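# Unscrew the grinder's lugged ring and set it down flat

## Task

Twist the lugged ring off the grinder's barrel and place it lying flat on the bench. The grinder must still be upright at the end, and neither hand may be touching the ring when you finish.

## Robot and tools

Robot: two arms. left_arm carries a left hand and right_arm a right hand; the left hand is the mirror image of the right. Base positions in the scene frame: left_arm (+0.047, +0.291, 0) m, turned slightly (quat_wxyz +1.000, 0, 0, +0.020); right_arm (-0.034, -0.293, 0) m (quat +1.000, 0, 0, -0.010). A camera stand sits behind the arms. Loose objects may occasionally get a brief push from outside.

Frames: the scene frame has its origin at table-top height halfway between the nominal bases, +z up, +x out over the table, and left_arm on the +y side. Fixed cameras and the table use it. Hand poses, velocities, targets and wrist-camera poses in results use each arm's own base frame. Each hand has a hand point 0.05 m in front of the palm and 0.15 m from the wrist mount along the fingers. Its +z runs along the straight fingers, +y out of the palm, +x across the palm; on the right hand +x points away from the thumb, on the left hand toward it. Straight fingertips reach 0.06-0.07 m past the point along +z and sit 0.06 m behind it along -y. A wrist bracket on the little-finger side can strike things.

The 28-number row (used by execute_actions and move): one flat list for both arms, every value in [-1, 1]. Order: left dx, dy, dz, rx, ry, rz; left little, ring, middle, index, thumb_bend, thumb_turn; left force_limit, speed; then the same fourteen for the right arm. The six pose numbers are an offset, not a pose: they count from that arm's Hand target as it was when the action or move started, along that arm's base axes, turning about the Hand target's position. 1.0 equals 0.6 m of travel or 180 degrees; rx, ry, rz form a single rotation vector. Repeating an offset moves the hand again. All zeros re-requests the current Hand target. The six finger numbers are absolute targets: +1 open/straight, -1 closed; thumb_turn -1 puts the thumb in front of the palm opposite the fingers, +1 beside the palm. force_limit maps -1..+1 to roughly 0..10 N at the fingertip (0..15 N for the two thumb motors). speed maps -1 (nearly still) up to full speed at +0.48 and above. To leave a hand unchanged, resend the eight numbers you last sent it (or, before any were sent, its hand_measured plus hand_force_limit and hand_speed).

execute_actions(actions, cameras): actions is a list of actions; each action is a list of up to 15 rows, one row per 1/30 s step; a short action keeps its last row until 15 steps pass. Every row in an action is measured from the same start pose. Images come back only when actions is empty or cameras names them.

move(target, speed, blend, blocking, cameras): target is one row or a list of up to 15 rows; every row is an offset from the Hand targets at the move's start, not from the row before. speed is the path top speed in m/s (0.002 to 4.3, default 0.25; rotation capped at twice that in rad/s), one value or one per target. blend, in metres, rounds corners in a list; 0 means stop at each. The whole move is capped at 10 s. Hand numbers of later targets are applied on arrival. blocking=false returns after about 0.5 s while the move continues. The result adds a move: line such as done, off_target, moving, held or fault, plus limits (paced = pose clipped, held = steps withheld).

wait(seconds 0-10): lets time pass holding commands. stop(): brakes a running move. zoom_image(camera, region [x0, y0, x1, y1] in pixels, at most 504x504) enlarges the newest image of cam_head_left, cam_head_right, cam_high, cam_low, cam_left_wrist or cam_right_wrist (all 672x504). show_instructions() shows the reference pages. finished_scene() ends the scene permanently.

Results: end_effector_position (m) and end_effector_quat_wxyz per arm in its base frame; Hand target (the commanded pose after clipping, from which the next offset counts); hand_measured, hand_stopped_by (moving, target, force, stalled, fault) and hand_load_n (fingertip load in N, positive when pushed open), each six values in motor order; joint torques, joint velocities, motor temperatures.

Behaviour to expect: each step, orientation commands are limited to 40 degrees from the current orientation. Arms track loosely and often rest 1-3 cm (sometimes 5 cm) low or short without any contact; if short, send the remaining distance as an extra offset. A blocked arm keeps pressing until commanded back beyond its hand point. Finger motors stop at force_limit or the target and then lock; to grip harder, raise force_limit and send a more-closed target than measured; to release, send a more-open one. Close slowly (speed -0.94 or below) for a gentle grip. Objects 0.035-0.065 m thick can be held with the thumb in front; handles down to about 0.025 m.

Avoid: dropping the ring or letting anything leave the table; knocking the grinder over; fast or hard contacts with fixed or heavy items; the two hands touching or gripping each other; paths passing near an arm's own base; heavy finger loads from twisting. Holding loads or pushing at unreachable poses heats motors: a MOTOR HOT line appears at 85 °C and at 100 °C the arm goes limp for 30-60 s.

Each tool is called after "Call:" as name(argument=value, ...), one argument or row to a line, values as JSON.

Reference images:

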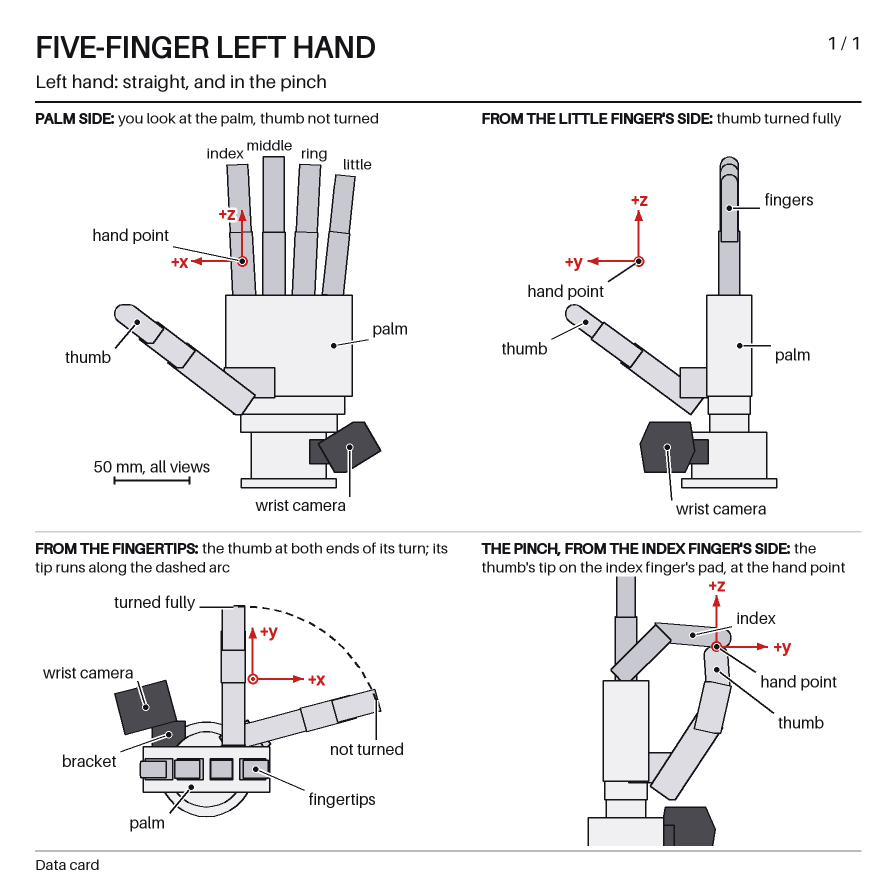

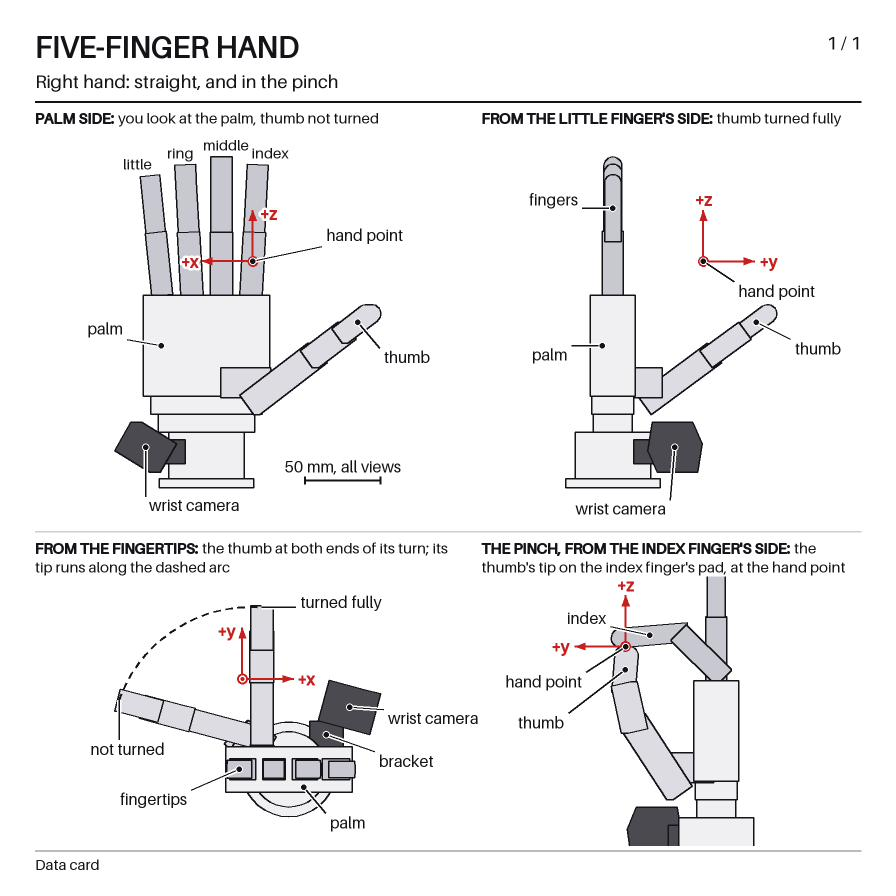

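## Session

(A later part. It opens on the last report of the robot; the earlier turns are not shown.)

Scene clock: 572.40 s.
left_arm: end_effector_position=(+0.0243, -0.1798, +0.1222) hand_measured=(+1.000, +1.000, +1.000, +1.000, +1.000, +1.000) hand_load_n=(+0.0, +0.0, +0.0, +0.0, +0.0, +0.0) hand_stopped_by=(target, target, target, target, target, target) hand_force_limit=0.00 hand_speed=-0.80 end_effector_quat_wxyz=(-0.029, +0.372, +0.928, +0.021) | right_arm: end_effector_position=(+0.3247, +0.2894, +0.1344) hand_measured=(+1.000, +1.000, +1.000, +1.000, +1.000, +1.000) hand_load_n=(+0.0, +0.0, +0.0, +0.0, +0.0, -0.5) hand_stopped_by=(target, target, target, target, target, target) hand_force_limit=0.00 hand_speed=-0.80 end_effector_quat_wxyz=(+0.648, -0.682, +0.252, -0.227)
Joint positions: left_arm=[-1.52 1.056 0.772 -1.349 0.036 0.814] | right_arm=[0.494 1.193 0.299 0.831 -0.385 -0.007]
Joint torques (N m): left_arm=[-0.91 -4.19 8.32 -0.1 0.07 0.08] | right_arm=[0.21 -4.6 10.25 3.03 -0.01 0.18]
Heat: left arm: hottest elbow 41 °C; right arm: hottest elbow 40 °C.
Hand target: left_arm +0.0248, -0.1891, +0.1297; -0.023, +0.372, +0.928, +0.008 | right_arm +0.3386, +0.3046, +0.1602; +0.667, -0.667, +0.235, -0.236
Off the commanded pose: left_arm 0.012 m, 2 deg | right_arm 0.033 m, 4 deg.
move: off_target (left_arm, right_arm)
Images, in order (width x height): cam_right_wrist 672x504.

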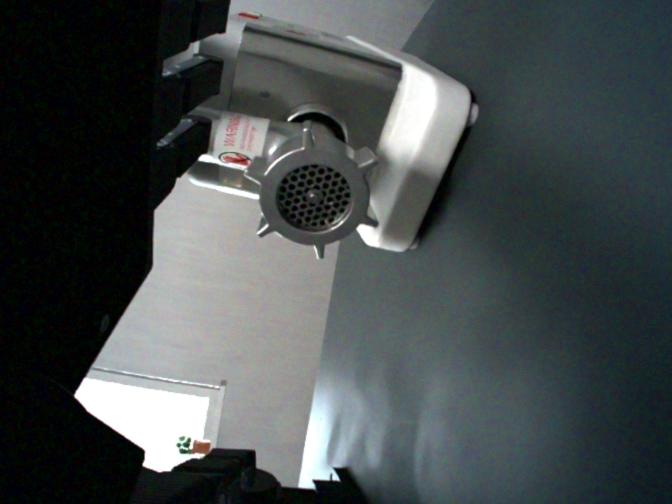

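Call:
move(
  target=[0,0,0,0,0,0,1,1,1,1,1,1,0,-0.8,-0.0227,0.0523,-0.0083,0,0,0,1,1,1,1,1,1,0,-0.8],
  speed=0.15,
  cameras=["cam_head_left","cam_head_right","cam_high","cam_low","cam_right_wrist"],
)

Call:
zoom_image(
  camera="cam_head_right",
  region=[220, 100, 430, 240],
)

Call:
zoom_image(
  camera="cam_high",
  region=[200, 120, 410, 260],
)

Call:
zoom_image(
  camera="cam_low",
  region=[310, 150, 520, 290],
)

Scene clock: 715.07 s.
left_arm: end_effector_position=(+0.0243, -0.1798, +0.1222) hand_measured=(+1.000, +1.000, +1.000, +1.000, +1.000, +1.000) hand_load_n=(+0.5, +0.0, +0.0, +0.0, +0.0, +0.0) hand_stopped_by=(target, target, target, target, target, target) hand_force_limit=0.00 hand_speed=-0.80 end_effector_quat_wxyz=(-0.029, +0.372, +0.928, +0.021) | right_arm: end_effector_position=(+0.3125, +0.3191, +0.1301) hand_measured=(+1.000, +1.000, +1.000, +1.000, +1.000, +1.000) hand_load_n=(+0.0, -0.5, +0.0, +0.0, +0.0, -0.5) hand_stopped_by=(target, target, target, target, target, target) hand_force_limit=0.00 hand_speed=-0.80 end_effector_quat_wxyz=(+0.647, -0.683, +0.250, -0.229)
Joint positions: left_arm=[-1.52 1.056 0.772 -1.349 0.036 0.814] | right_arm=[0.617 1.229 0.307 0.861 -0.263 -0.005]
Joint torques (N m): left_arm=[-1.08 -4.37 8.27 -0.05 0.06 0.07] | right_arm=[0.15 -4.6 10.04 3.07 -0.01 0.16]
Heat: left arm: hottest elbow 41 °C; right arm: hottest elbow 42 °C.
Hand target: left_arm +0.0248, -0.1891, +0.1297; -0.023, +0.372, +0.928, +0.008 | right_arm +0.3250, +0.3360, +0.1552; +0.667, -0.667, +0.235, -0.236
Off the commanded pose: left_arm 0.012 m, 2 deg | right_arm 0.033 m, 4 deg.
move: off_target (left_arm, right_arm)
Images, in order (width x height): cam_head_left 672x504, cam_head_right 672x504, cam_high 672x504, cam_low 672x504, cam_right_wrist 672x504.

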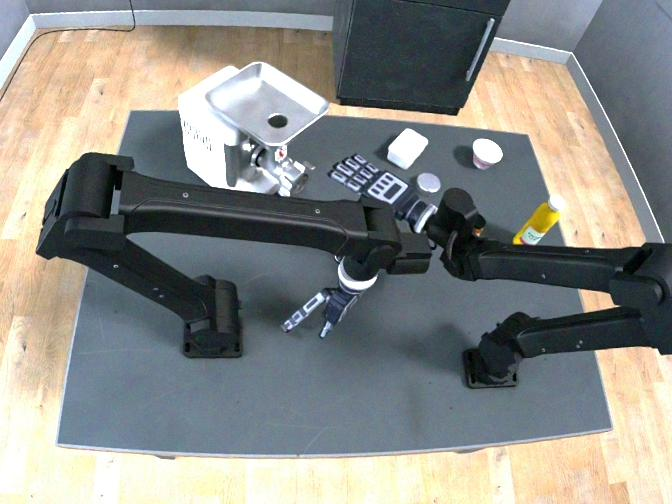

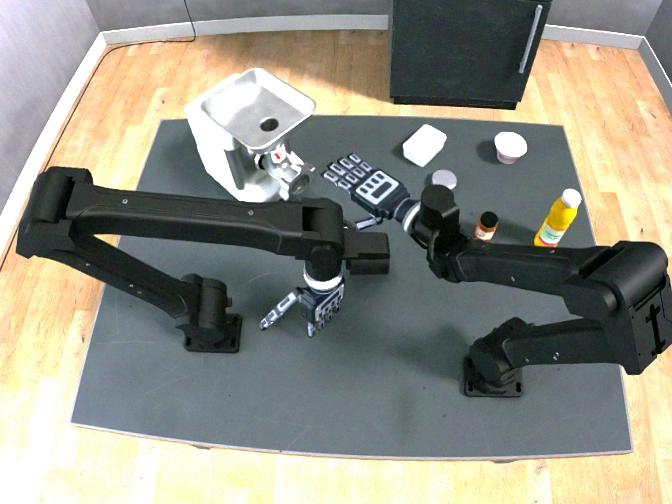

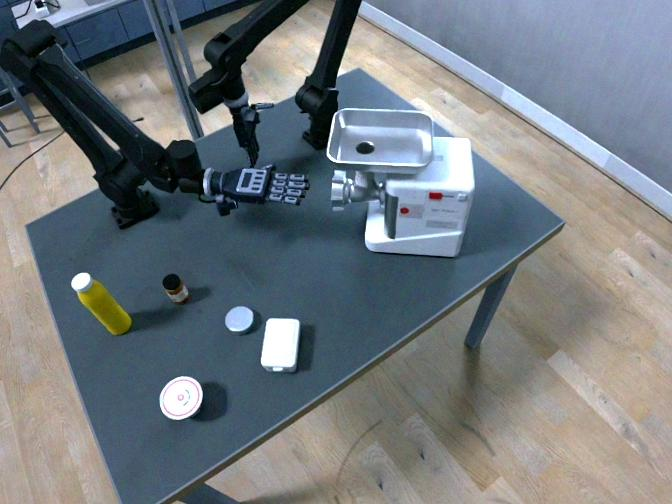

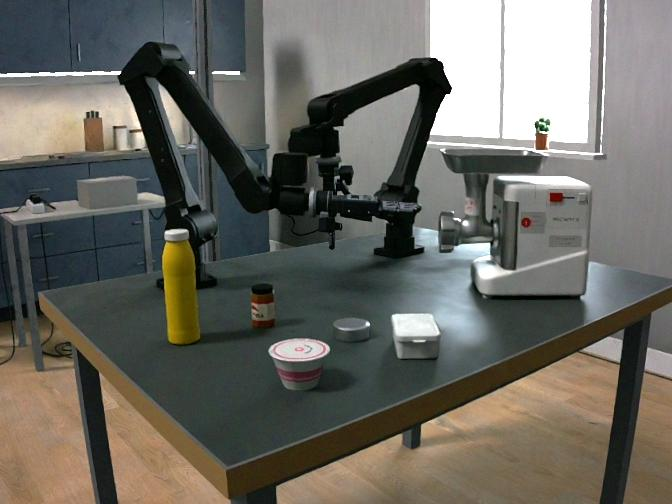

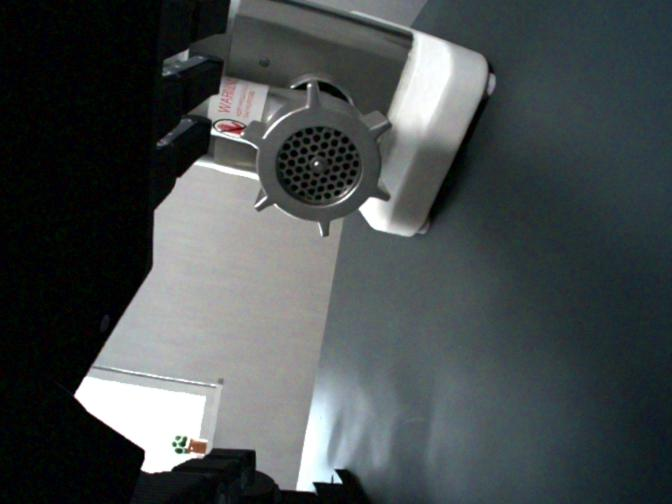

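Scaled by 2.400 from the camera's 672x504 image, which has a finer 960x720 frame.

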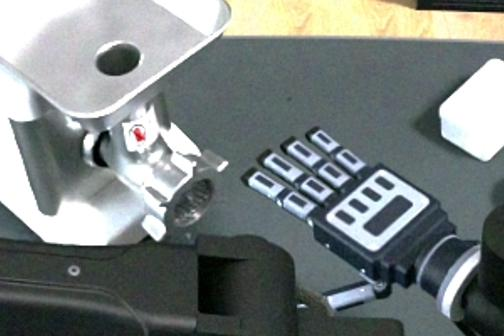

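Scaled by 2.400 from the camera's 672x504 image, which has a finer 960x720 frame.

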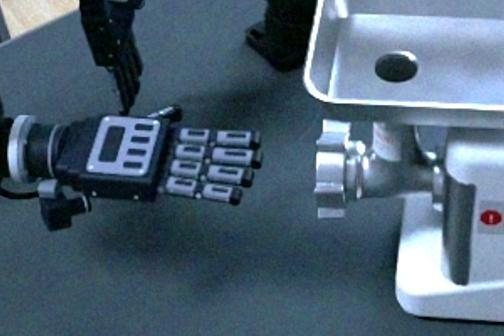

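Scaled by 2.400 from the camera's 672x504 image, which has a finer 960x720 frame.

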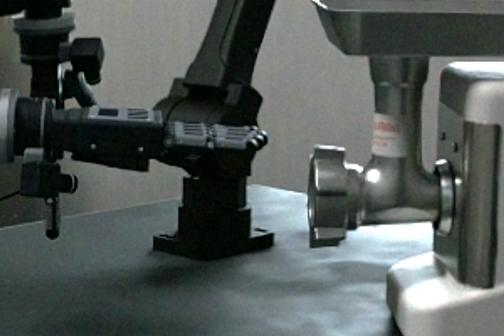

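Call:
zoom_image(
  camera="cam_right_wrist",
  region=[100, 0, 436, 252],
)

Scaled by 1.500 from the camera's 672x504 image, which has a finer 960x720 frame.

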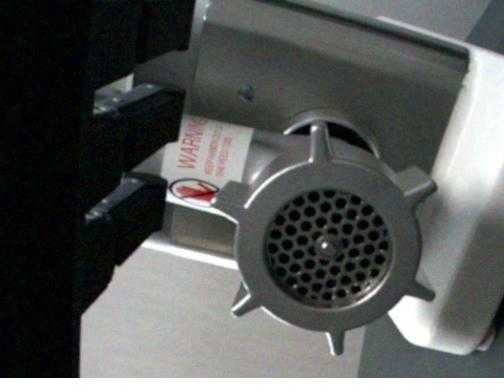

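Call:
move(
  target=[0,0,0,0,0,0,1,1,1,1,1,1,0,-0.8,-0.0133,0.0417,-0.0337,0.1105,0.1103,-0.007,-1,-1,1,1,1,1,0,0],
  speed=0.15,
  cameras=["cam_head_left","cam_head_right","cam_high","cam_low","cam_right_wrist"],
)

Call:
zoom_image(
  camera="cam_right_wrist",
  region=[150, 50, 486, 302],
)

Call:
zoom_image(
  camera="cam_high",
  region=[200, 120, 410, 260],
)

Call:
zoom_image(
  camera="cam_low",
  region=[310, 150, 520, 290],
)

Scene clock: 935.07 s.
left_arm: end_effector_position=(+0.0243, -0.1798, +0.1222) hand_measured=(+1.000, +1.000, +1.000, +1.000, +1.000, +1.000) hand_load_n=(+0.0, +0.0, +0.0, +0.0, +0.0, +0.0) hand_stopped_by=(target, target, target, target, target, target) hand_force_limit=0.00 hand_speed=-0.80 end_effector_quat_wxyz=(-0.029, +0.372, +0.928, +0.021) | right_arm: end_effector_position=(+0.3106, +0.3477, +0.1189) hand_measured=(-1.000, -1.000, +1.000, +1.000, +1.000, +1.000) hand_load_n=(+0.0, +0.0, +0.0, +0.0, +0.0, +0.0) hand_stopped_by=(target, target, target, target, target, target) hand_force_limit=0.00 hand_speed=0.00 end_effector_quat_wxyz=(+0.702, -0.581, +0.404, -0.083)
Joint positions: left_arm=[-1.52 1.056 0.772 -1.349 0.036 0.814] | right_arm=[0.64 1.5 0.307 1.191 -0.205 0.489]
Joint torques (N m): left_arm=[-0.79 -4.13 8.25 -0.05 0.09 0.06] | right_arm=[0.21 -6.71 6.93 3.04 0.02 0.21]
Motor temperatures (°C): left_arm=[31 31 42 28 24 27] | right_arm=[29 28 46 28 28 28]
Heat: left arm: hottest elbow 42 °C; right arm: hottest elbow 46 °C.
Hand target: left_arm +0.0248, -0.1891, +0.1297; -0.023, +0.372, +0.928, +0.008 | right_arm +0.3170, +0.3610, +0.1349; +0.718, -0.570, +0.390, -0.081
Off the commanded pose: left_arm 0.012 m, 2 deg | right_arm 0.022 m, 3 deg.
move: off_target (left_arm, right_arm)
Images, in order (width x height): cam_head_left 672x504, cam_head_right 672x504, cam_high 672x504, cam_low 672x504, cam_right_wrist 672x504.

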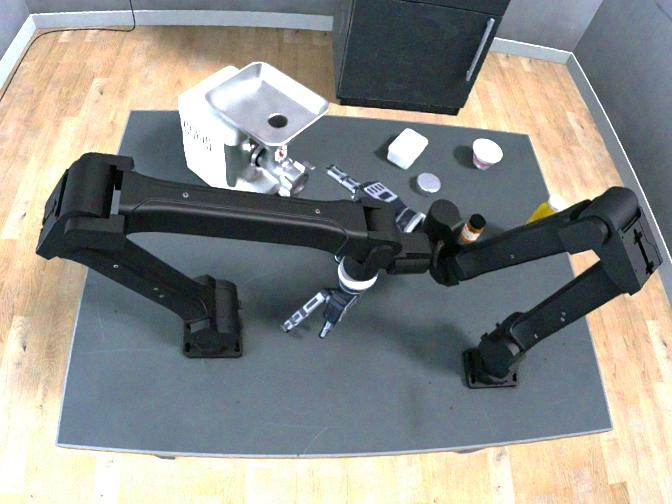

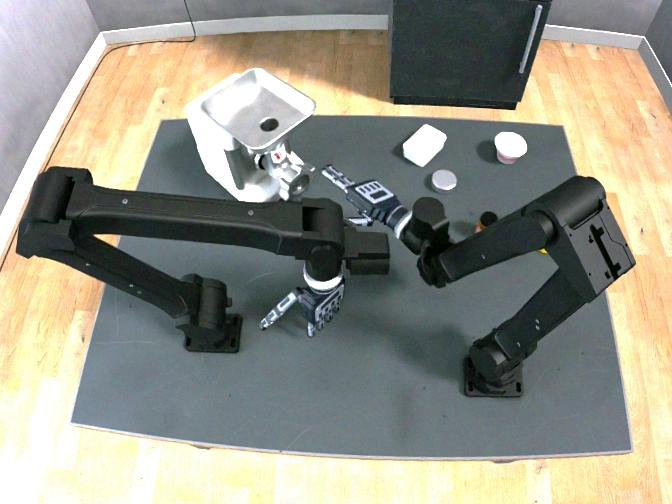

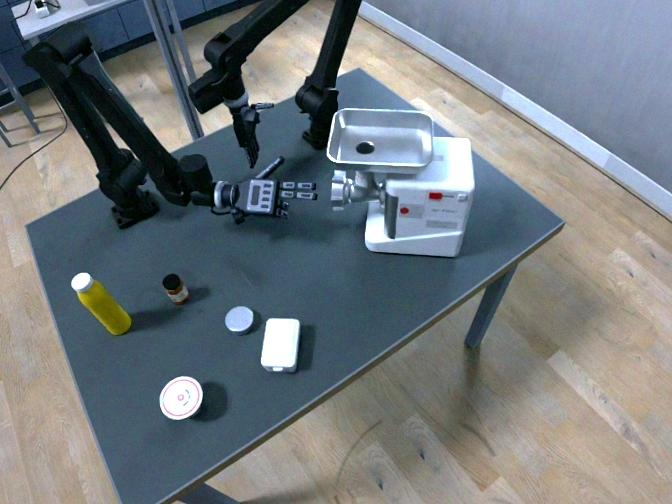

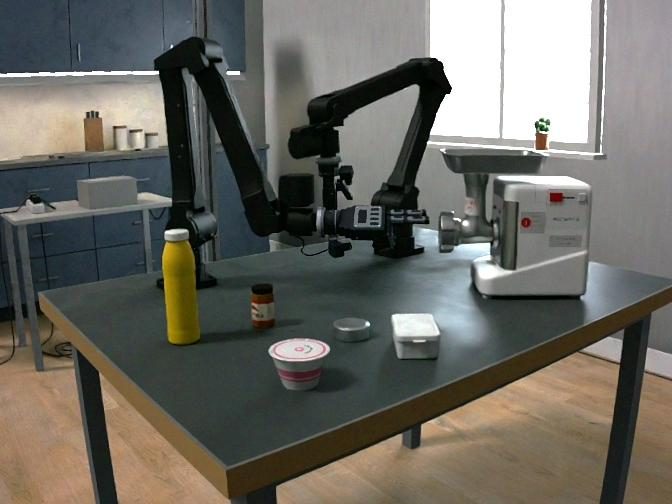

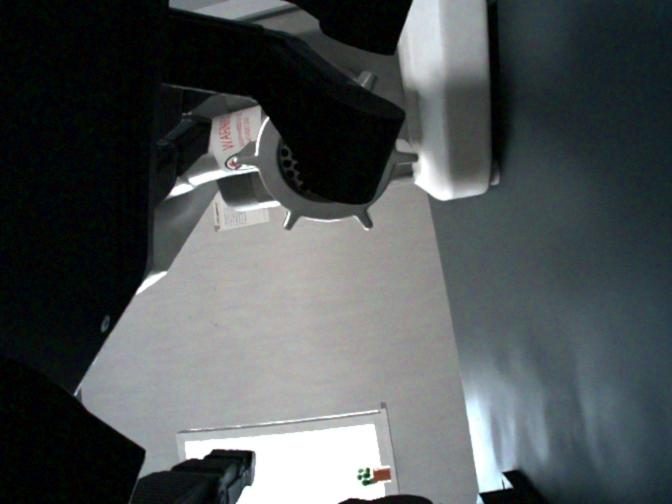

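Scaled by 1.500 from the camera's 672x504 image, which has a finer 960x720 frame.

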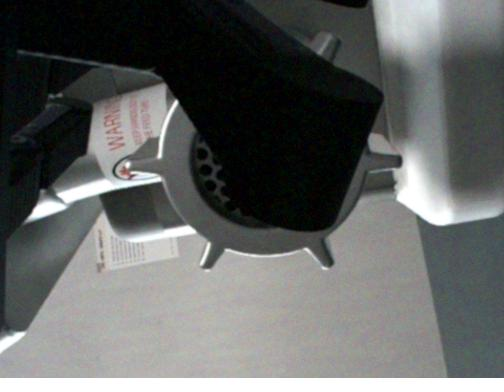

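Scaled by 2.400 from the camera's 672x504 image, which has a finer 960x720 frame.

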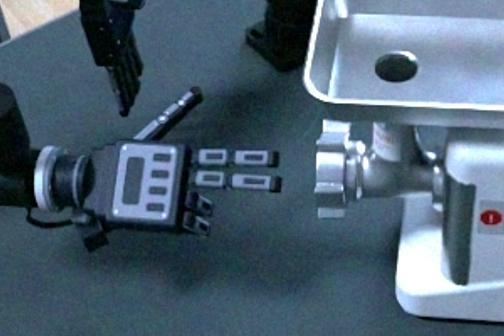

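Scaled by 2.400 from the camera's 672x504 image, which has a finer 960x720 frame.

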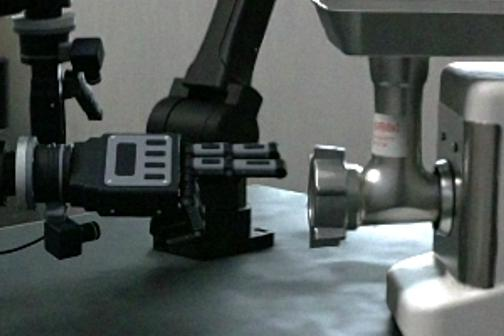

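Call:
move(
  target=[0,0,0,0,0,0,1,1,1,1,1,1,0,-0.8,0.019,0.01,-0.008,-0.0607,-0.0723,0,-1,-1,1,1,1,1,0,0],
  speed=0.15,
  cameras=["cam_high","cam_low","cam_right_wrist"],
)

Call:
zoom_image(
  camera="cam_right_wrist",
  region=[150, 50, 486, 302],
)

Call:
zoom_image(
  camera="cam_high",
  region=[260, 140, 386, 224],
)

Call:
zoom_image(
  camera="cam_low",
  region=[380, 180, 506, 264],
)

Scene clock: 1002.67 s.
left_arm: end_effector_position=(+0.0243, -0.1798, +0.1222) hand_measured=(+1.000, +1.000, +1.000, +1.000, +1.000, +1.000) hand_load_n=(+0.0, +0.0, +0.0, +0.0, +0.0, +0.0) hand_stopped_by=(target, target, target, target, target, target) hand_force_limit=0.00 hand_speed=-0.80 end_effector_quat_wxyz=(-0.029, +0.372, +0.928, +0.021) | right_arm: end_effector_position=(+0.3206, +0.3530, +0.1104) hand_measured=(-1.000, -1.000, +1.000, +1.000, +1.000, +1.000) hand_load_n=(+0.0, +0.0, +0.0, +0.0, +0.0, +0.0) hand_stopped_by=(target, target, target, target, target, target) hand_force_limit=0.00 hand_speed=0.00 end_effector_quat_wxyz=(+0.686, -0.632, +0.314, -0.176)
Joint positions: left_arm=[-1.52 1.056 0.772 -1.349 0.036 0.814] | right_arm=[0.669 1.5 0.335 1.169 -0.189 0.21]
Joint torques (N m): left_arm=[-0.91 -4.07 8.24 0.01 0.08 0.08] | right_arm=[0.09 -8.53 7.51 2 0 0.06]
Motor temperatures (°C): left_arm=[30 31 42 28 24 27] | right_arm=[29 28 41 28 28 28]
Heat: left arm: hottest elbow 42 °C; right arm: hottest elbow 41 °C.
Hand target: left_arm +0.0248, -0.1891, +0.1297; -0.023, +0.372, +0.928, +0.008 | right_arm +0.3283, +0.3671, +0.1301; +0.701, -0.623, +0.297, -0.182
Off the commanded pose: left_arm 0.012 m, 2 deg | right_arm 0.025 m, 3 deg.
move: off_target (left_arm, right_arm)
Images, in order (width x height): cam_high 672x504, cam_low 672x504, cam_right_wrist 672x504.

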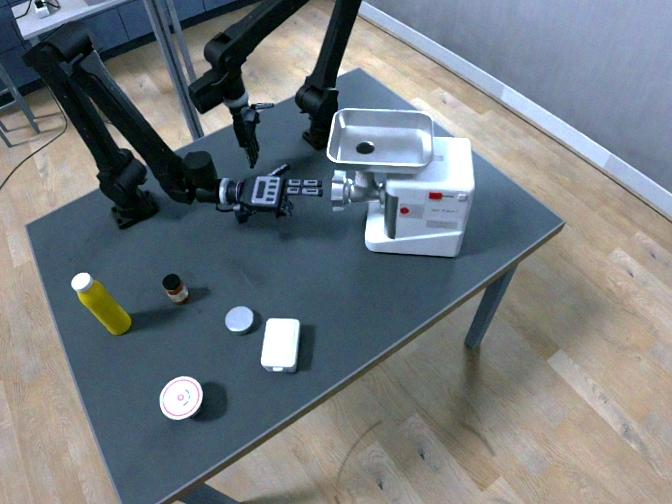

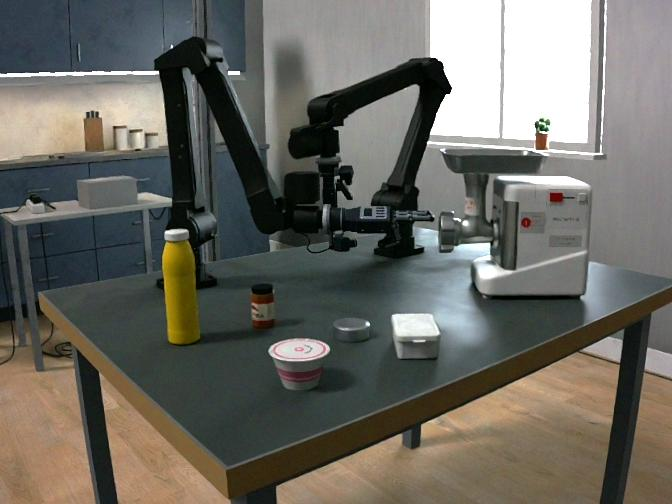

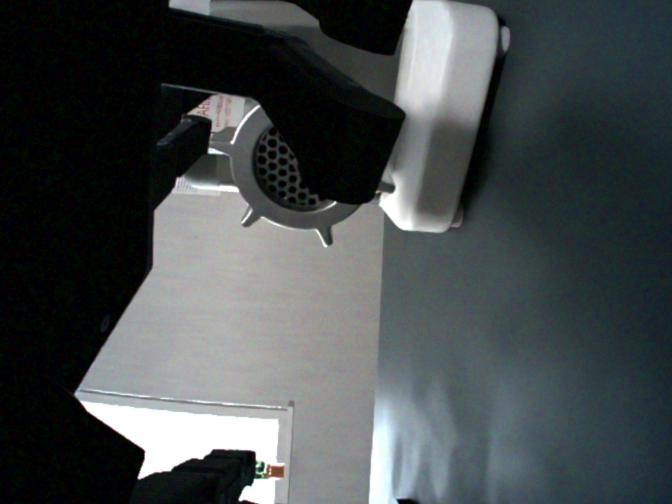

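Scaled by 1.500 from the camera's 672x504 image, which has a finer 960x720 frame.

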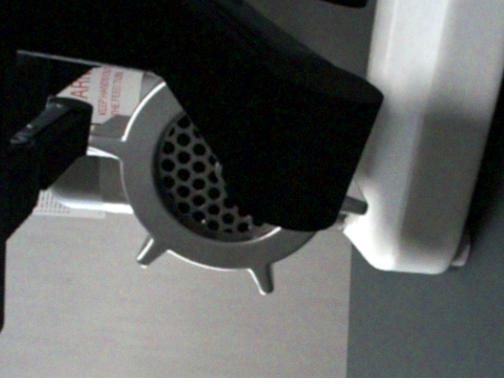

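Scaled by 4.000 from the camera's 672x504 image, which has a finer 960x720 frame.

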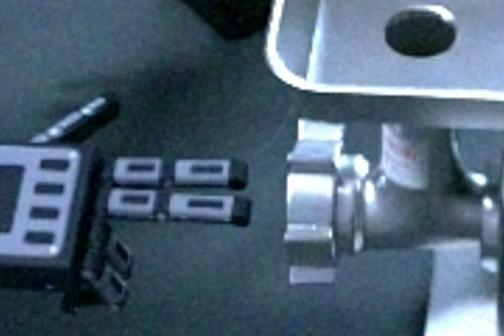

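Scaled by 4.000 from the camera's 672x504 image, which has a finer 960x720 frame.

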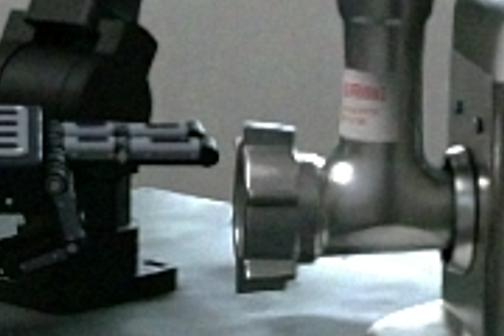

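Call:
move(
  target=[0,0,0,0,0,0,1,1,1,1,1,1,0,-0.8,0.0157,0.0227,0.0063,0,0,0,-1,-1,1,1,1,1,0,0],
  speed=0.08,
  cameras=["cam_high","cam_low","cam_right_wrist"],
)

Call:
zoom_image(
  camera="cam_right_wrist",
  region=[150, 50, 486, 302],
)

Call:
zoom_image(
  camera="cam_high",
  region=[260, 140, 386, 224],
)

Call:
zoom_image(
  camera="cam_low",
  region=[380, 180, 506, 264],
)

Scene clock: 1034.27 s.
left_arm: end_effector_position=(+0.0243, -0.1798, +0.1222) hand_measured=(+1.000, +1.000, +1.000, +1.000, +1.000, +1.000) hand_load_n=(+0.0, +0.0, +0.0, +0.0, +0.0, +0.0) hand_stopped_by=(target, target, target, target, target, target) hand_force_limit=0.00 hand_speed=-0.80 end_effector_quat_wxyz=(-0.029, +0.372, +0.928, +0.021) | right_arm: end_effector_position=(+0.3302, +0.3663, +0.1214) hand_measured=(-1.000, -1.000, +1.000, +1.000, +1.000, +1.000) hand_load_n=(+0.0, +0.5, +0.0, +0.0, +0.0, +0.0) hand_stopped_by=(target, target, target, target, target, target) hand_force_limit=0.00 hand_speed=0.00 end_effector_quat_wxyz=(+0.691, -0.628, +0.310, -0.179)
Joint positions: left_arm=[-1.52 1.056 0.772 -1.349 0.036 0.814] | right_arm=[0.684 1.5 0.378 1.142 -0.176 0.208]
Joint torques (N m): left_arm=[-1.26 -3.9 8.35 -0.02 0.04 0.07] | right_arm=[0.15 -7.47 7.95 2.11 0.02 0.03]
Heat: left arm: hottest elbow 43 °C; right arm: hottest elbow 40 °C.
Hand target: left_arm +0.0248, -0.1891, +0.1297; -0.023, +0.372, +0.928, +0.008 | right_arm +0.3376, +0.3807, +0.1338; +0.701, -0.623, +0.297, -0.182
Off the commanded pose: left_arm 0.012 m, 2 deg | right_arm 0.020 m, 2 deg.
move: off_target (left_arm, right_arm)
Images, in order (width x height): cam_high 672x504, cam_low 672x504, cam_right_wrist 672x504.

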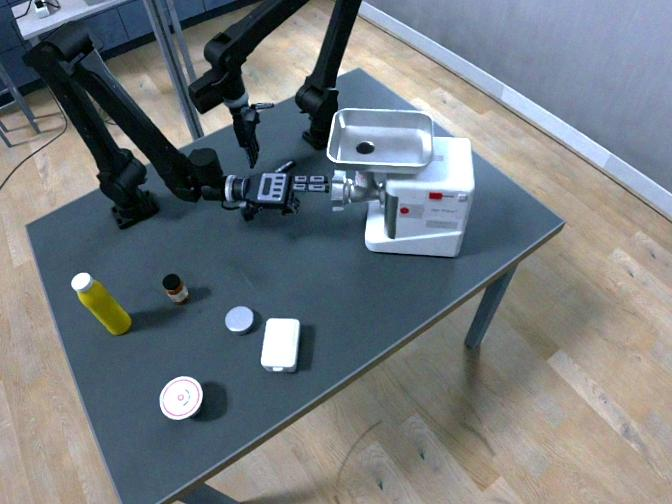

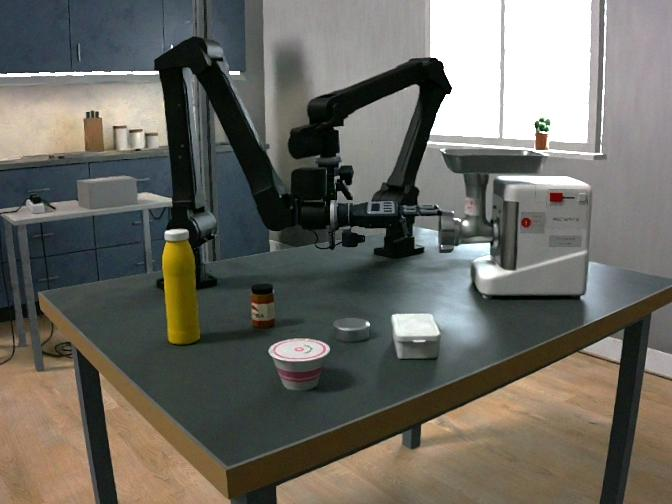

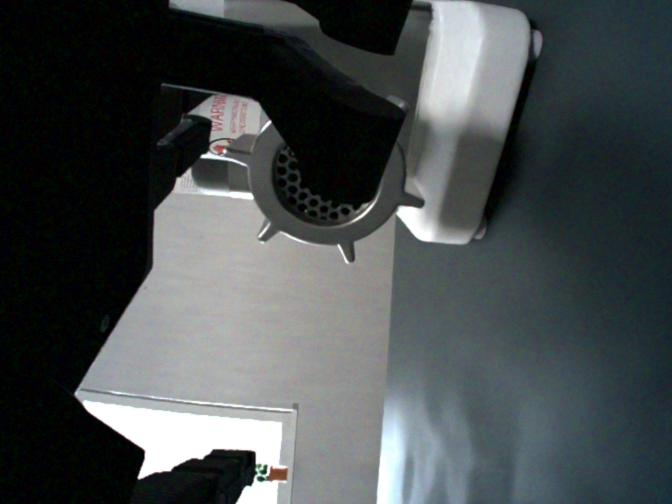

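Scaled by 1.500 from the camera's 672x504 image, which has a finer 960x720 frame.

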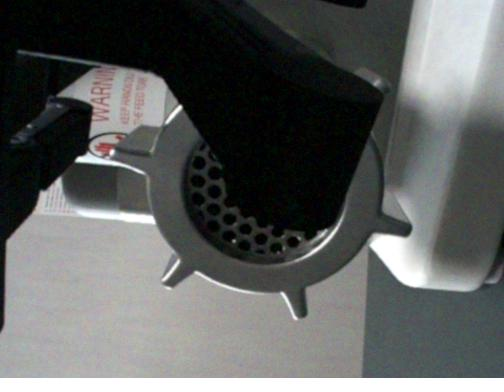

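Scaled by 4.000 from the camera's 672x504 image, which has a finer 960x720 frame.

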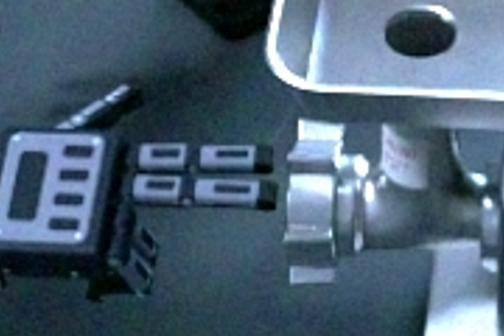

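Scaled by 4.000 from the camera's 672x504 image, which has a finer 960x720 frame.

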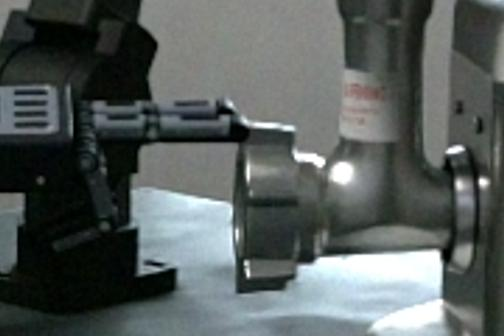

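Call:
move(
  target=[0,0,0,0,0,0,1,1,1,1,1,1,0,-0.8,0.0013,-0.0007,-0.0275,0,0,0,-1,-1,1,1,1,1,0,0],
  speed=0.08,
  cameras=["cam_high","cam_low","cam_right_wrist"],
)

Call:
zoom_image(
  camera="cam_right_wrist",
  region=[150, 50, 486, 302],
)

Call:
zoom_image(
  camera="cam_high",
  region=[300, 150, 384, 206],
)

Call:
zoom_image(
  camera="cam_low",
  region=[400, 190, 484, 246],
)

Scene clock: 1052.40 s.
left_arm: end_effector_position=(+0.0243, -0.1798, +0.1222) hand_measured=(+1.000, +1.000, +1.000, +1.000, +1.000, +1.000) hand_load_n=(+0.0, +0.0, +0.0, +0.0, +0.0, +0.0) hand_stopped_by=(target, target, target, target, target, target) hand_force_limit=0.00 hand_speed=-0.80 end_effector_quat_wxyz=(-0.029, +0.372, +0.928, +0.021) | right_arm: end_effector_position=(+0.3311, +0.3670, +0.1015) hand_measured=(-1.000, -1.000, +1.000, +1.000, +1.000, +1.000) hand_load_n=(+0.0, +0.0, +0.0, +0.0, +0.0, +0.0) hand_stopped_by=(target, target, target, target, target, target) hand_force_limit=0.00 hand_speed=0.00 end_effector_quat_wxyz=(+0.685, -0.634, +0.314, -0.176)
Joint positions: left_arm=[-1.52 1.056 0.772 -1.349 0.036 0.814] | right_arm=[0.684 1.57 0.378 1.191 -0.176 0.208]
Joint torques (N m): left_arm=[-1.44 -4.42 8.27 -0.01 0.05 0.07] | right_arm=[-0.03 -7.88 6.94 3.07 -0.09 0.04]
Heat: left arm: hottest elbow 43 °C; right arm: hottest elbow 40 °C.
Hand target: left_arm +0.0248, -0.1891, +0.1297; -0.023, +0.372, +0.928, +0.008 | right_arm +0.3384, +0.3803, +0.1172; +0.700, -0.623, +0.297, -0.182
Off the commanded pose: left_arm 0.012 m, 2 deg | right_arm 0.022 m, 3 deg.
move: off_target (left_arm, right_arm)
Images, in order (width x height): cam_high 672x504, cam_low 672x504, cam_right_wrist 672x504.

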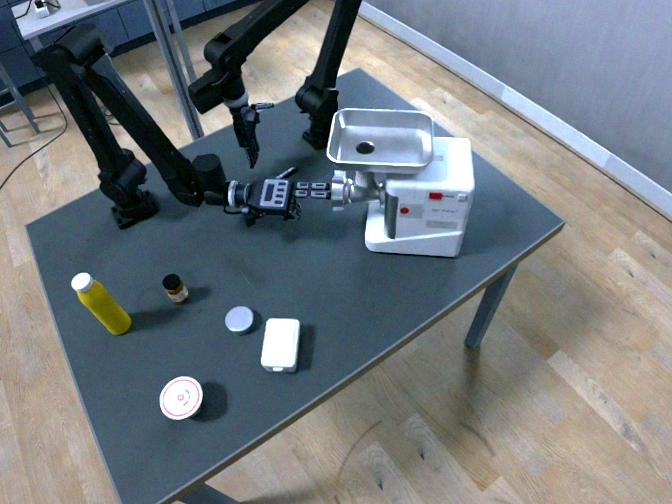

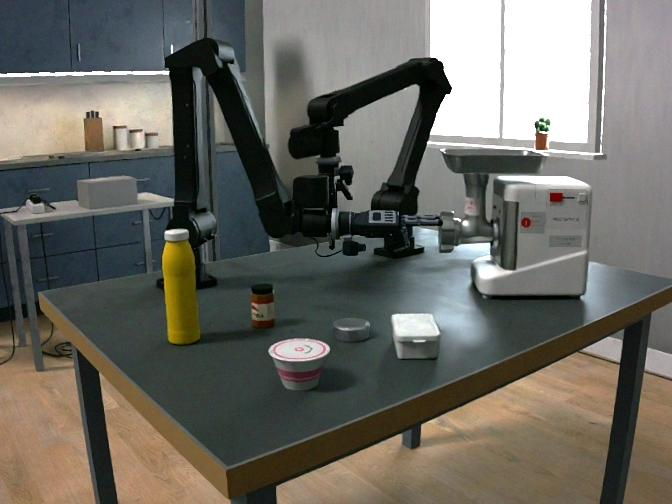

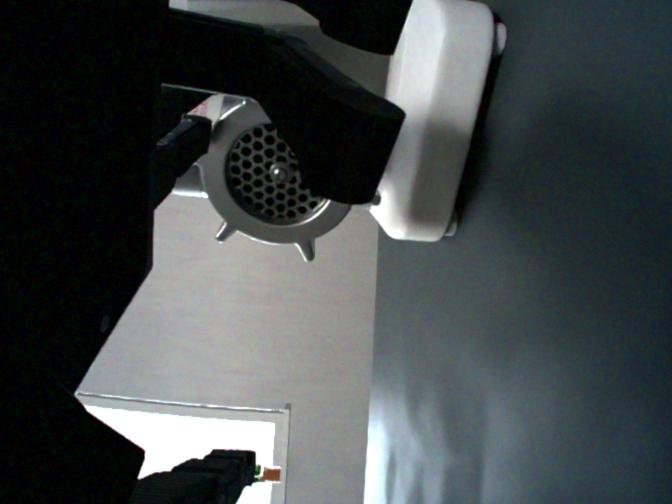

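Scaled by 1.500 from the camera's 672x504 image, which has a finer 960x720 frame.

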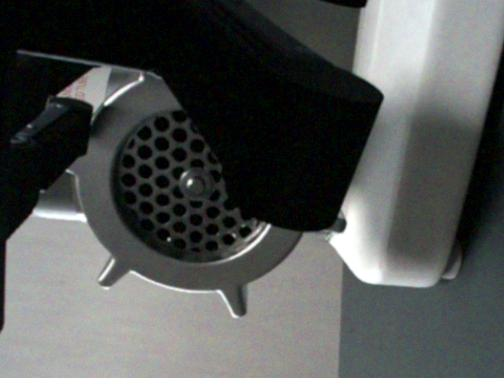

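Scaled by 6.000 from the camera's 672x504 image, which has a finer 960x720 frame.

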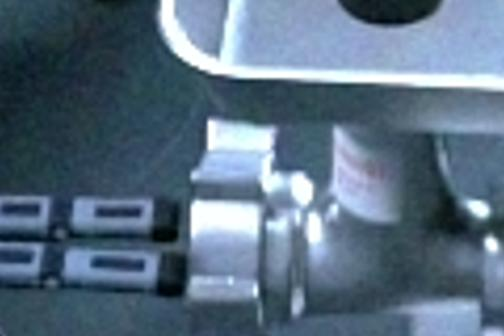

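Scaled by 6.000 from the camera's 672x504 image, which has a finer 960x720 frame.

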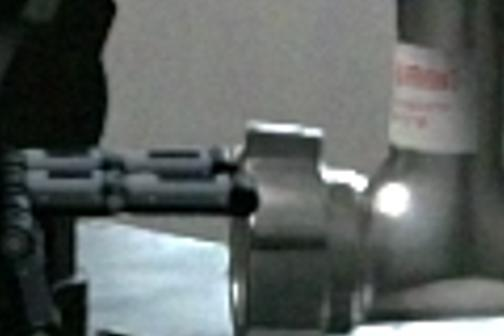

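Call:
move(
  target=[0,0,0,0,0,0,1,1,1,1,1,1,0,-0.8,-0.0037,0.0033,0.0163,0,0,0,-1,-1,1,1,1,1,0,0],
  speed=0.08,
)

Scene clock: 1063.47 s.
left_arm: end_effector_position=(+0.0243, -0.1798, +0.1222) hand_measured=(+1.000, +1.000, +1.000, +1.000, +1.000, +1.000) hand_load_n=(+0.5, +0.0, +0.0, +0.0, +0.0, +0.0) hand_stopped_by=(target, target, target, target, target, target) hand_force_limit=0.00 hand_speed=-0.80 end_effector_quat_wxyz=(-0.029, +0.372, +0.928, +0.021) | right_arm: end_effector_position=(+0.3296, +0.3683, +0.1076) hand_measured=(-1.000, -1.000, +1.000, +1.000, +1.000, +1.000) hand_load_n=(+0.0, +0.0, +0.0, +0.0, +0.0, -0.5) hand_stopped_by=(target, target, target, target, target, target) hand_force_limit=0.00 hand_speed=0.00 end_effector_quat_wxyz=(+0.686, -0.632, +0.313, -0.177)
Joint positions: left_arm=[-1.52 1.056 0.772 -1.349 0.036 0.814] | right_arm=[0.69 1.547 0.378 1.174 -0.169 0.208]
Joint torques (N m): left_arm=[-1.03 -4.13 8.32 -0.01 0.06 0.06] | right_arm=[0.21 -9.29 7.32 2.17 0.01 0.04]
Heat: left arm: hottest elbow 43 °C; right arm: hottest elbow 39 °C.
Hand target: left_arm +0.0248, -0.1891, +0.1297; -0.023, +0.372, +0.928, +0.008 | right_arm +0.3363, +0.3822, +0.1270; +0.701, -0.623, +0.297, -0.182
Off the commanded pose: left_arm 0.012 m, 2 deg | right_arm 0.025 m, 3 deg.
move: off_target (left_arm, right_arm)

Call:
move(
  target=[0,0,0,0,0,0,1,1,1,1,1,1,0,-0.8,0,0,0.009,0,0,0,-1,-1,1,1,1,1,0,0],
  speed=0.08,
  cameras=["cam_high","cam_low","cam_right_wrist"],
)

Call:
zoom_image(
  camera="cam_right_wrist",
  region=[150, 50, 486, 302],
)

Call:
zoom_image(
  camera="cam_low",
  region=[400, 190, 484, 246],
)

Scene clock: 1068.73 s.
left_arm: end_effector_position=(+0.0243, -0.1798, +0.1222) hand_measured=(+1.000, +1.000, +1.000, +1.000, +1.000, +1.000) hand_load_n=(+0.0, +0.0, +0.0, +0.0, +0.0, +0.0) hand_stopped_by=(target, target, target, target, target, target) hand_force_limit=0.00 hand_speed=-0.80 end_effector_quat_wxyz=(-0.029, +0.372, +0.928, +0.021) | right_arm: end_effector_position=(+0.3290, +0.3677, +0.1112) hand_measured=(-1.000, -1.000, +1.000, +1.000, +1.000, +1.000) hand_load_n=(+0.0, +0.0, +0.0, +0.0, +0.0, +0.0) hand_stopped_by=(target, target, target, target, target, target) hand_force_limit=0.00 hand_speed=0.00 end_effector_quat_wxyz=(+0.685, -0.633, +0.314, -0.176)
Joint positions: left_arm=[-1.52 1.056 0.772 -1.349 0.036 0.814] | right_arm=[0.69 1.525 0.378 1.149 -0.169 0.208]
Joint torques (N m): left_arm=[-1.08 -4.07 8.18 -0.05 0.08 0.09] | right_arm=[0.21 -9.23 7.68 1.88 0.01 0.04]
Heat: left arm: hottest elbow 43 °C; right arm: hottest elbow 39 °C.
Hand target: left_arm +0.0248, -0.1891, +0.1297; -0.023, +0.372, +0.928, +0.008 | right_arm +0.3363, +0.3822, +0.1324; +0.700, -0.623, +0.297, -0.182
Off the commanded pose: left_arm 0.012 m, 2 deg | right_arm 0.027 m, 3 deg.
move: off_target (left_arm, right_arm)
Images, in order (width x height): cam_high 672x504, cam_low 672x504, cam_right_wrist 672x504.

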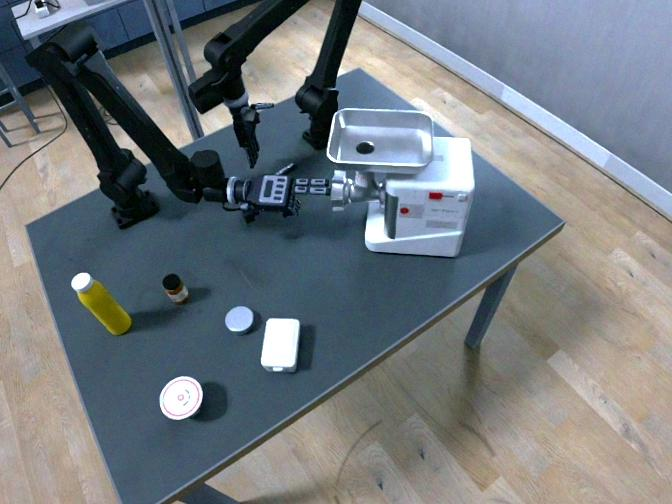

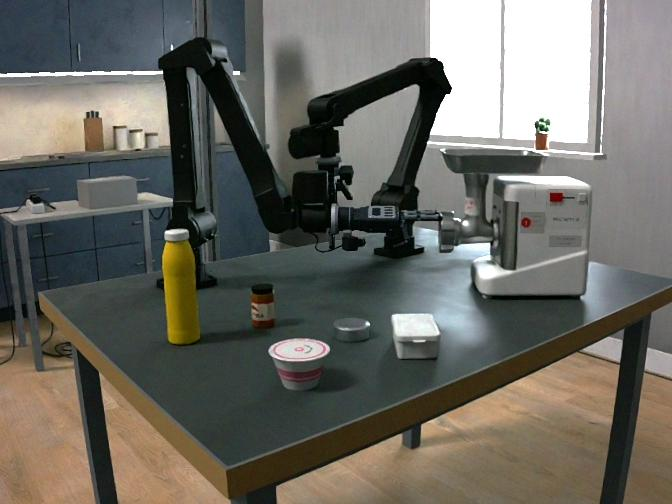

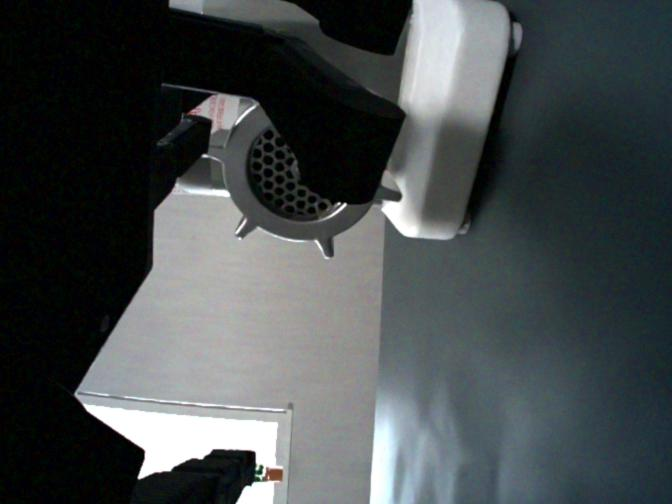

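Scaled by 1.500 from the camera's 672x504 image, which has a finer 960x720 frame.

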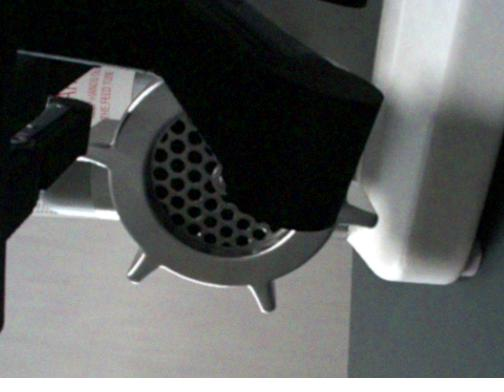

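Scaled by 6.000 from the camera's 672x504 image, which has a finer 960x720 frame.

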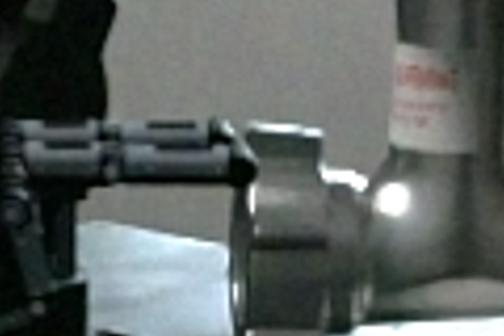

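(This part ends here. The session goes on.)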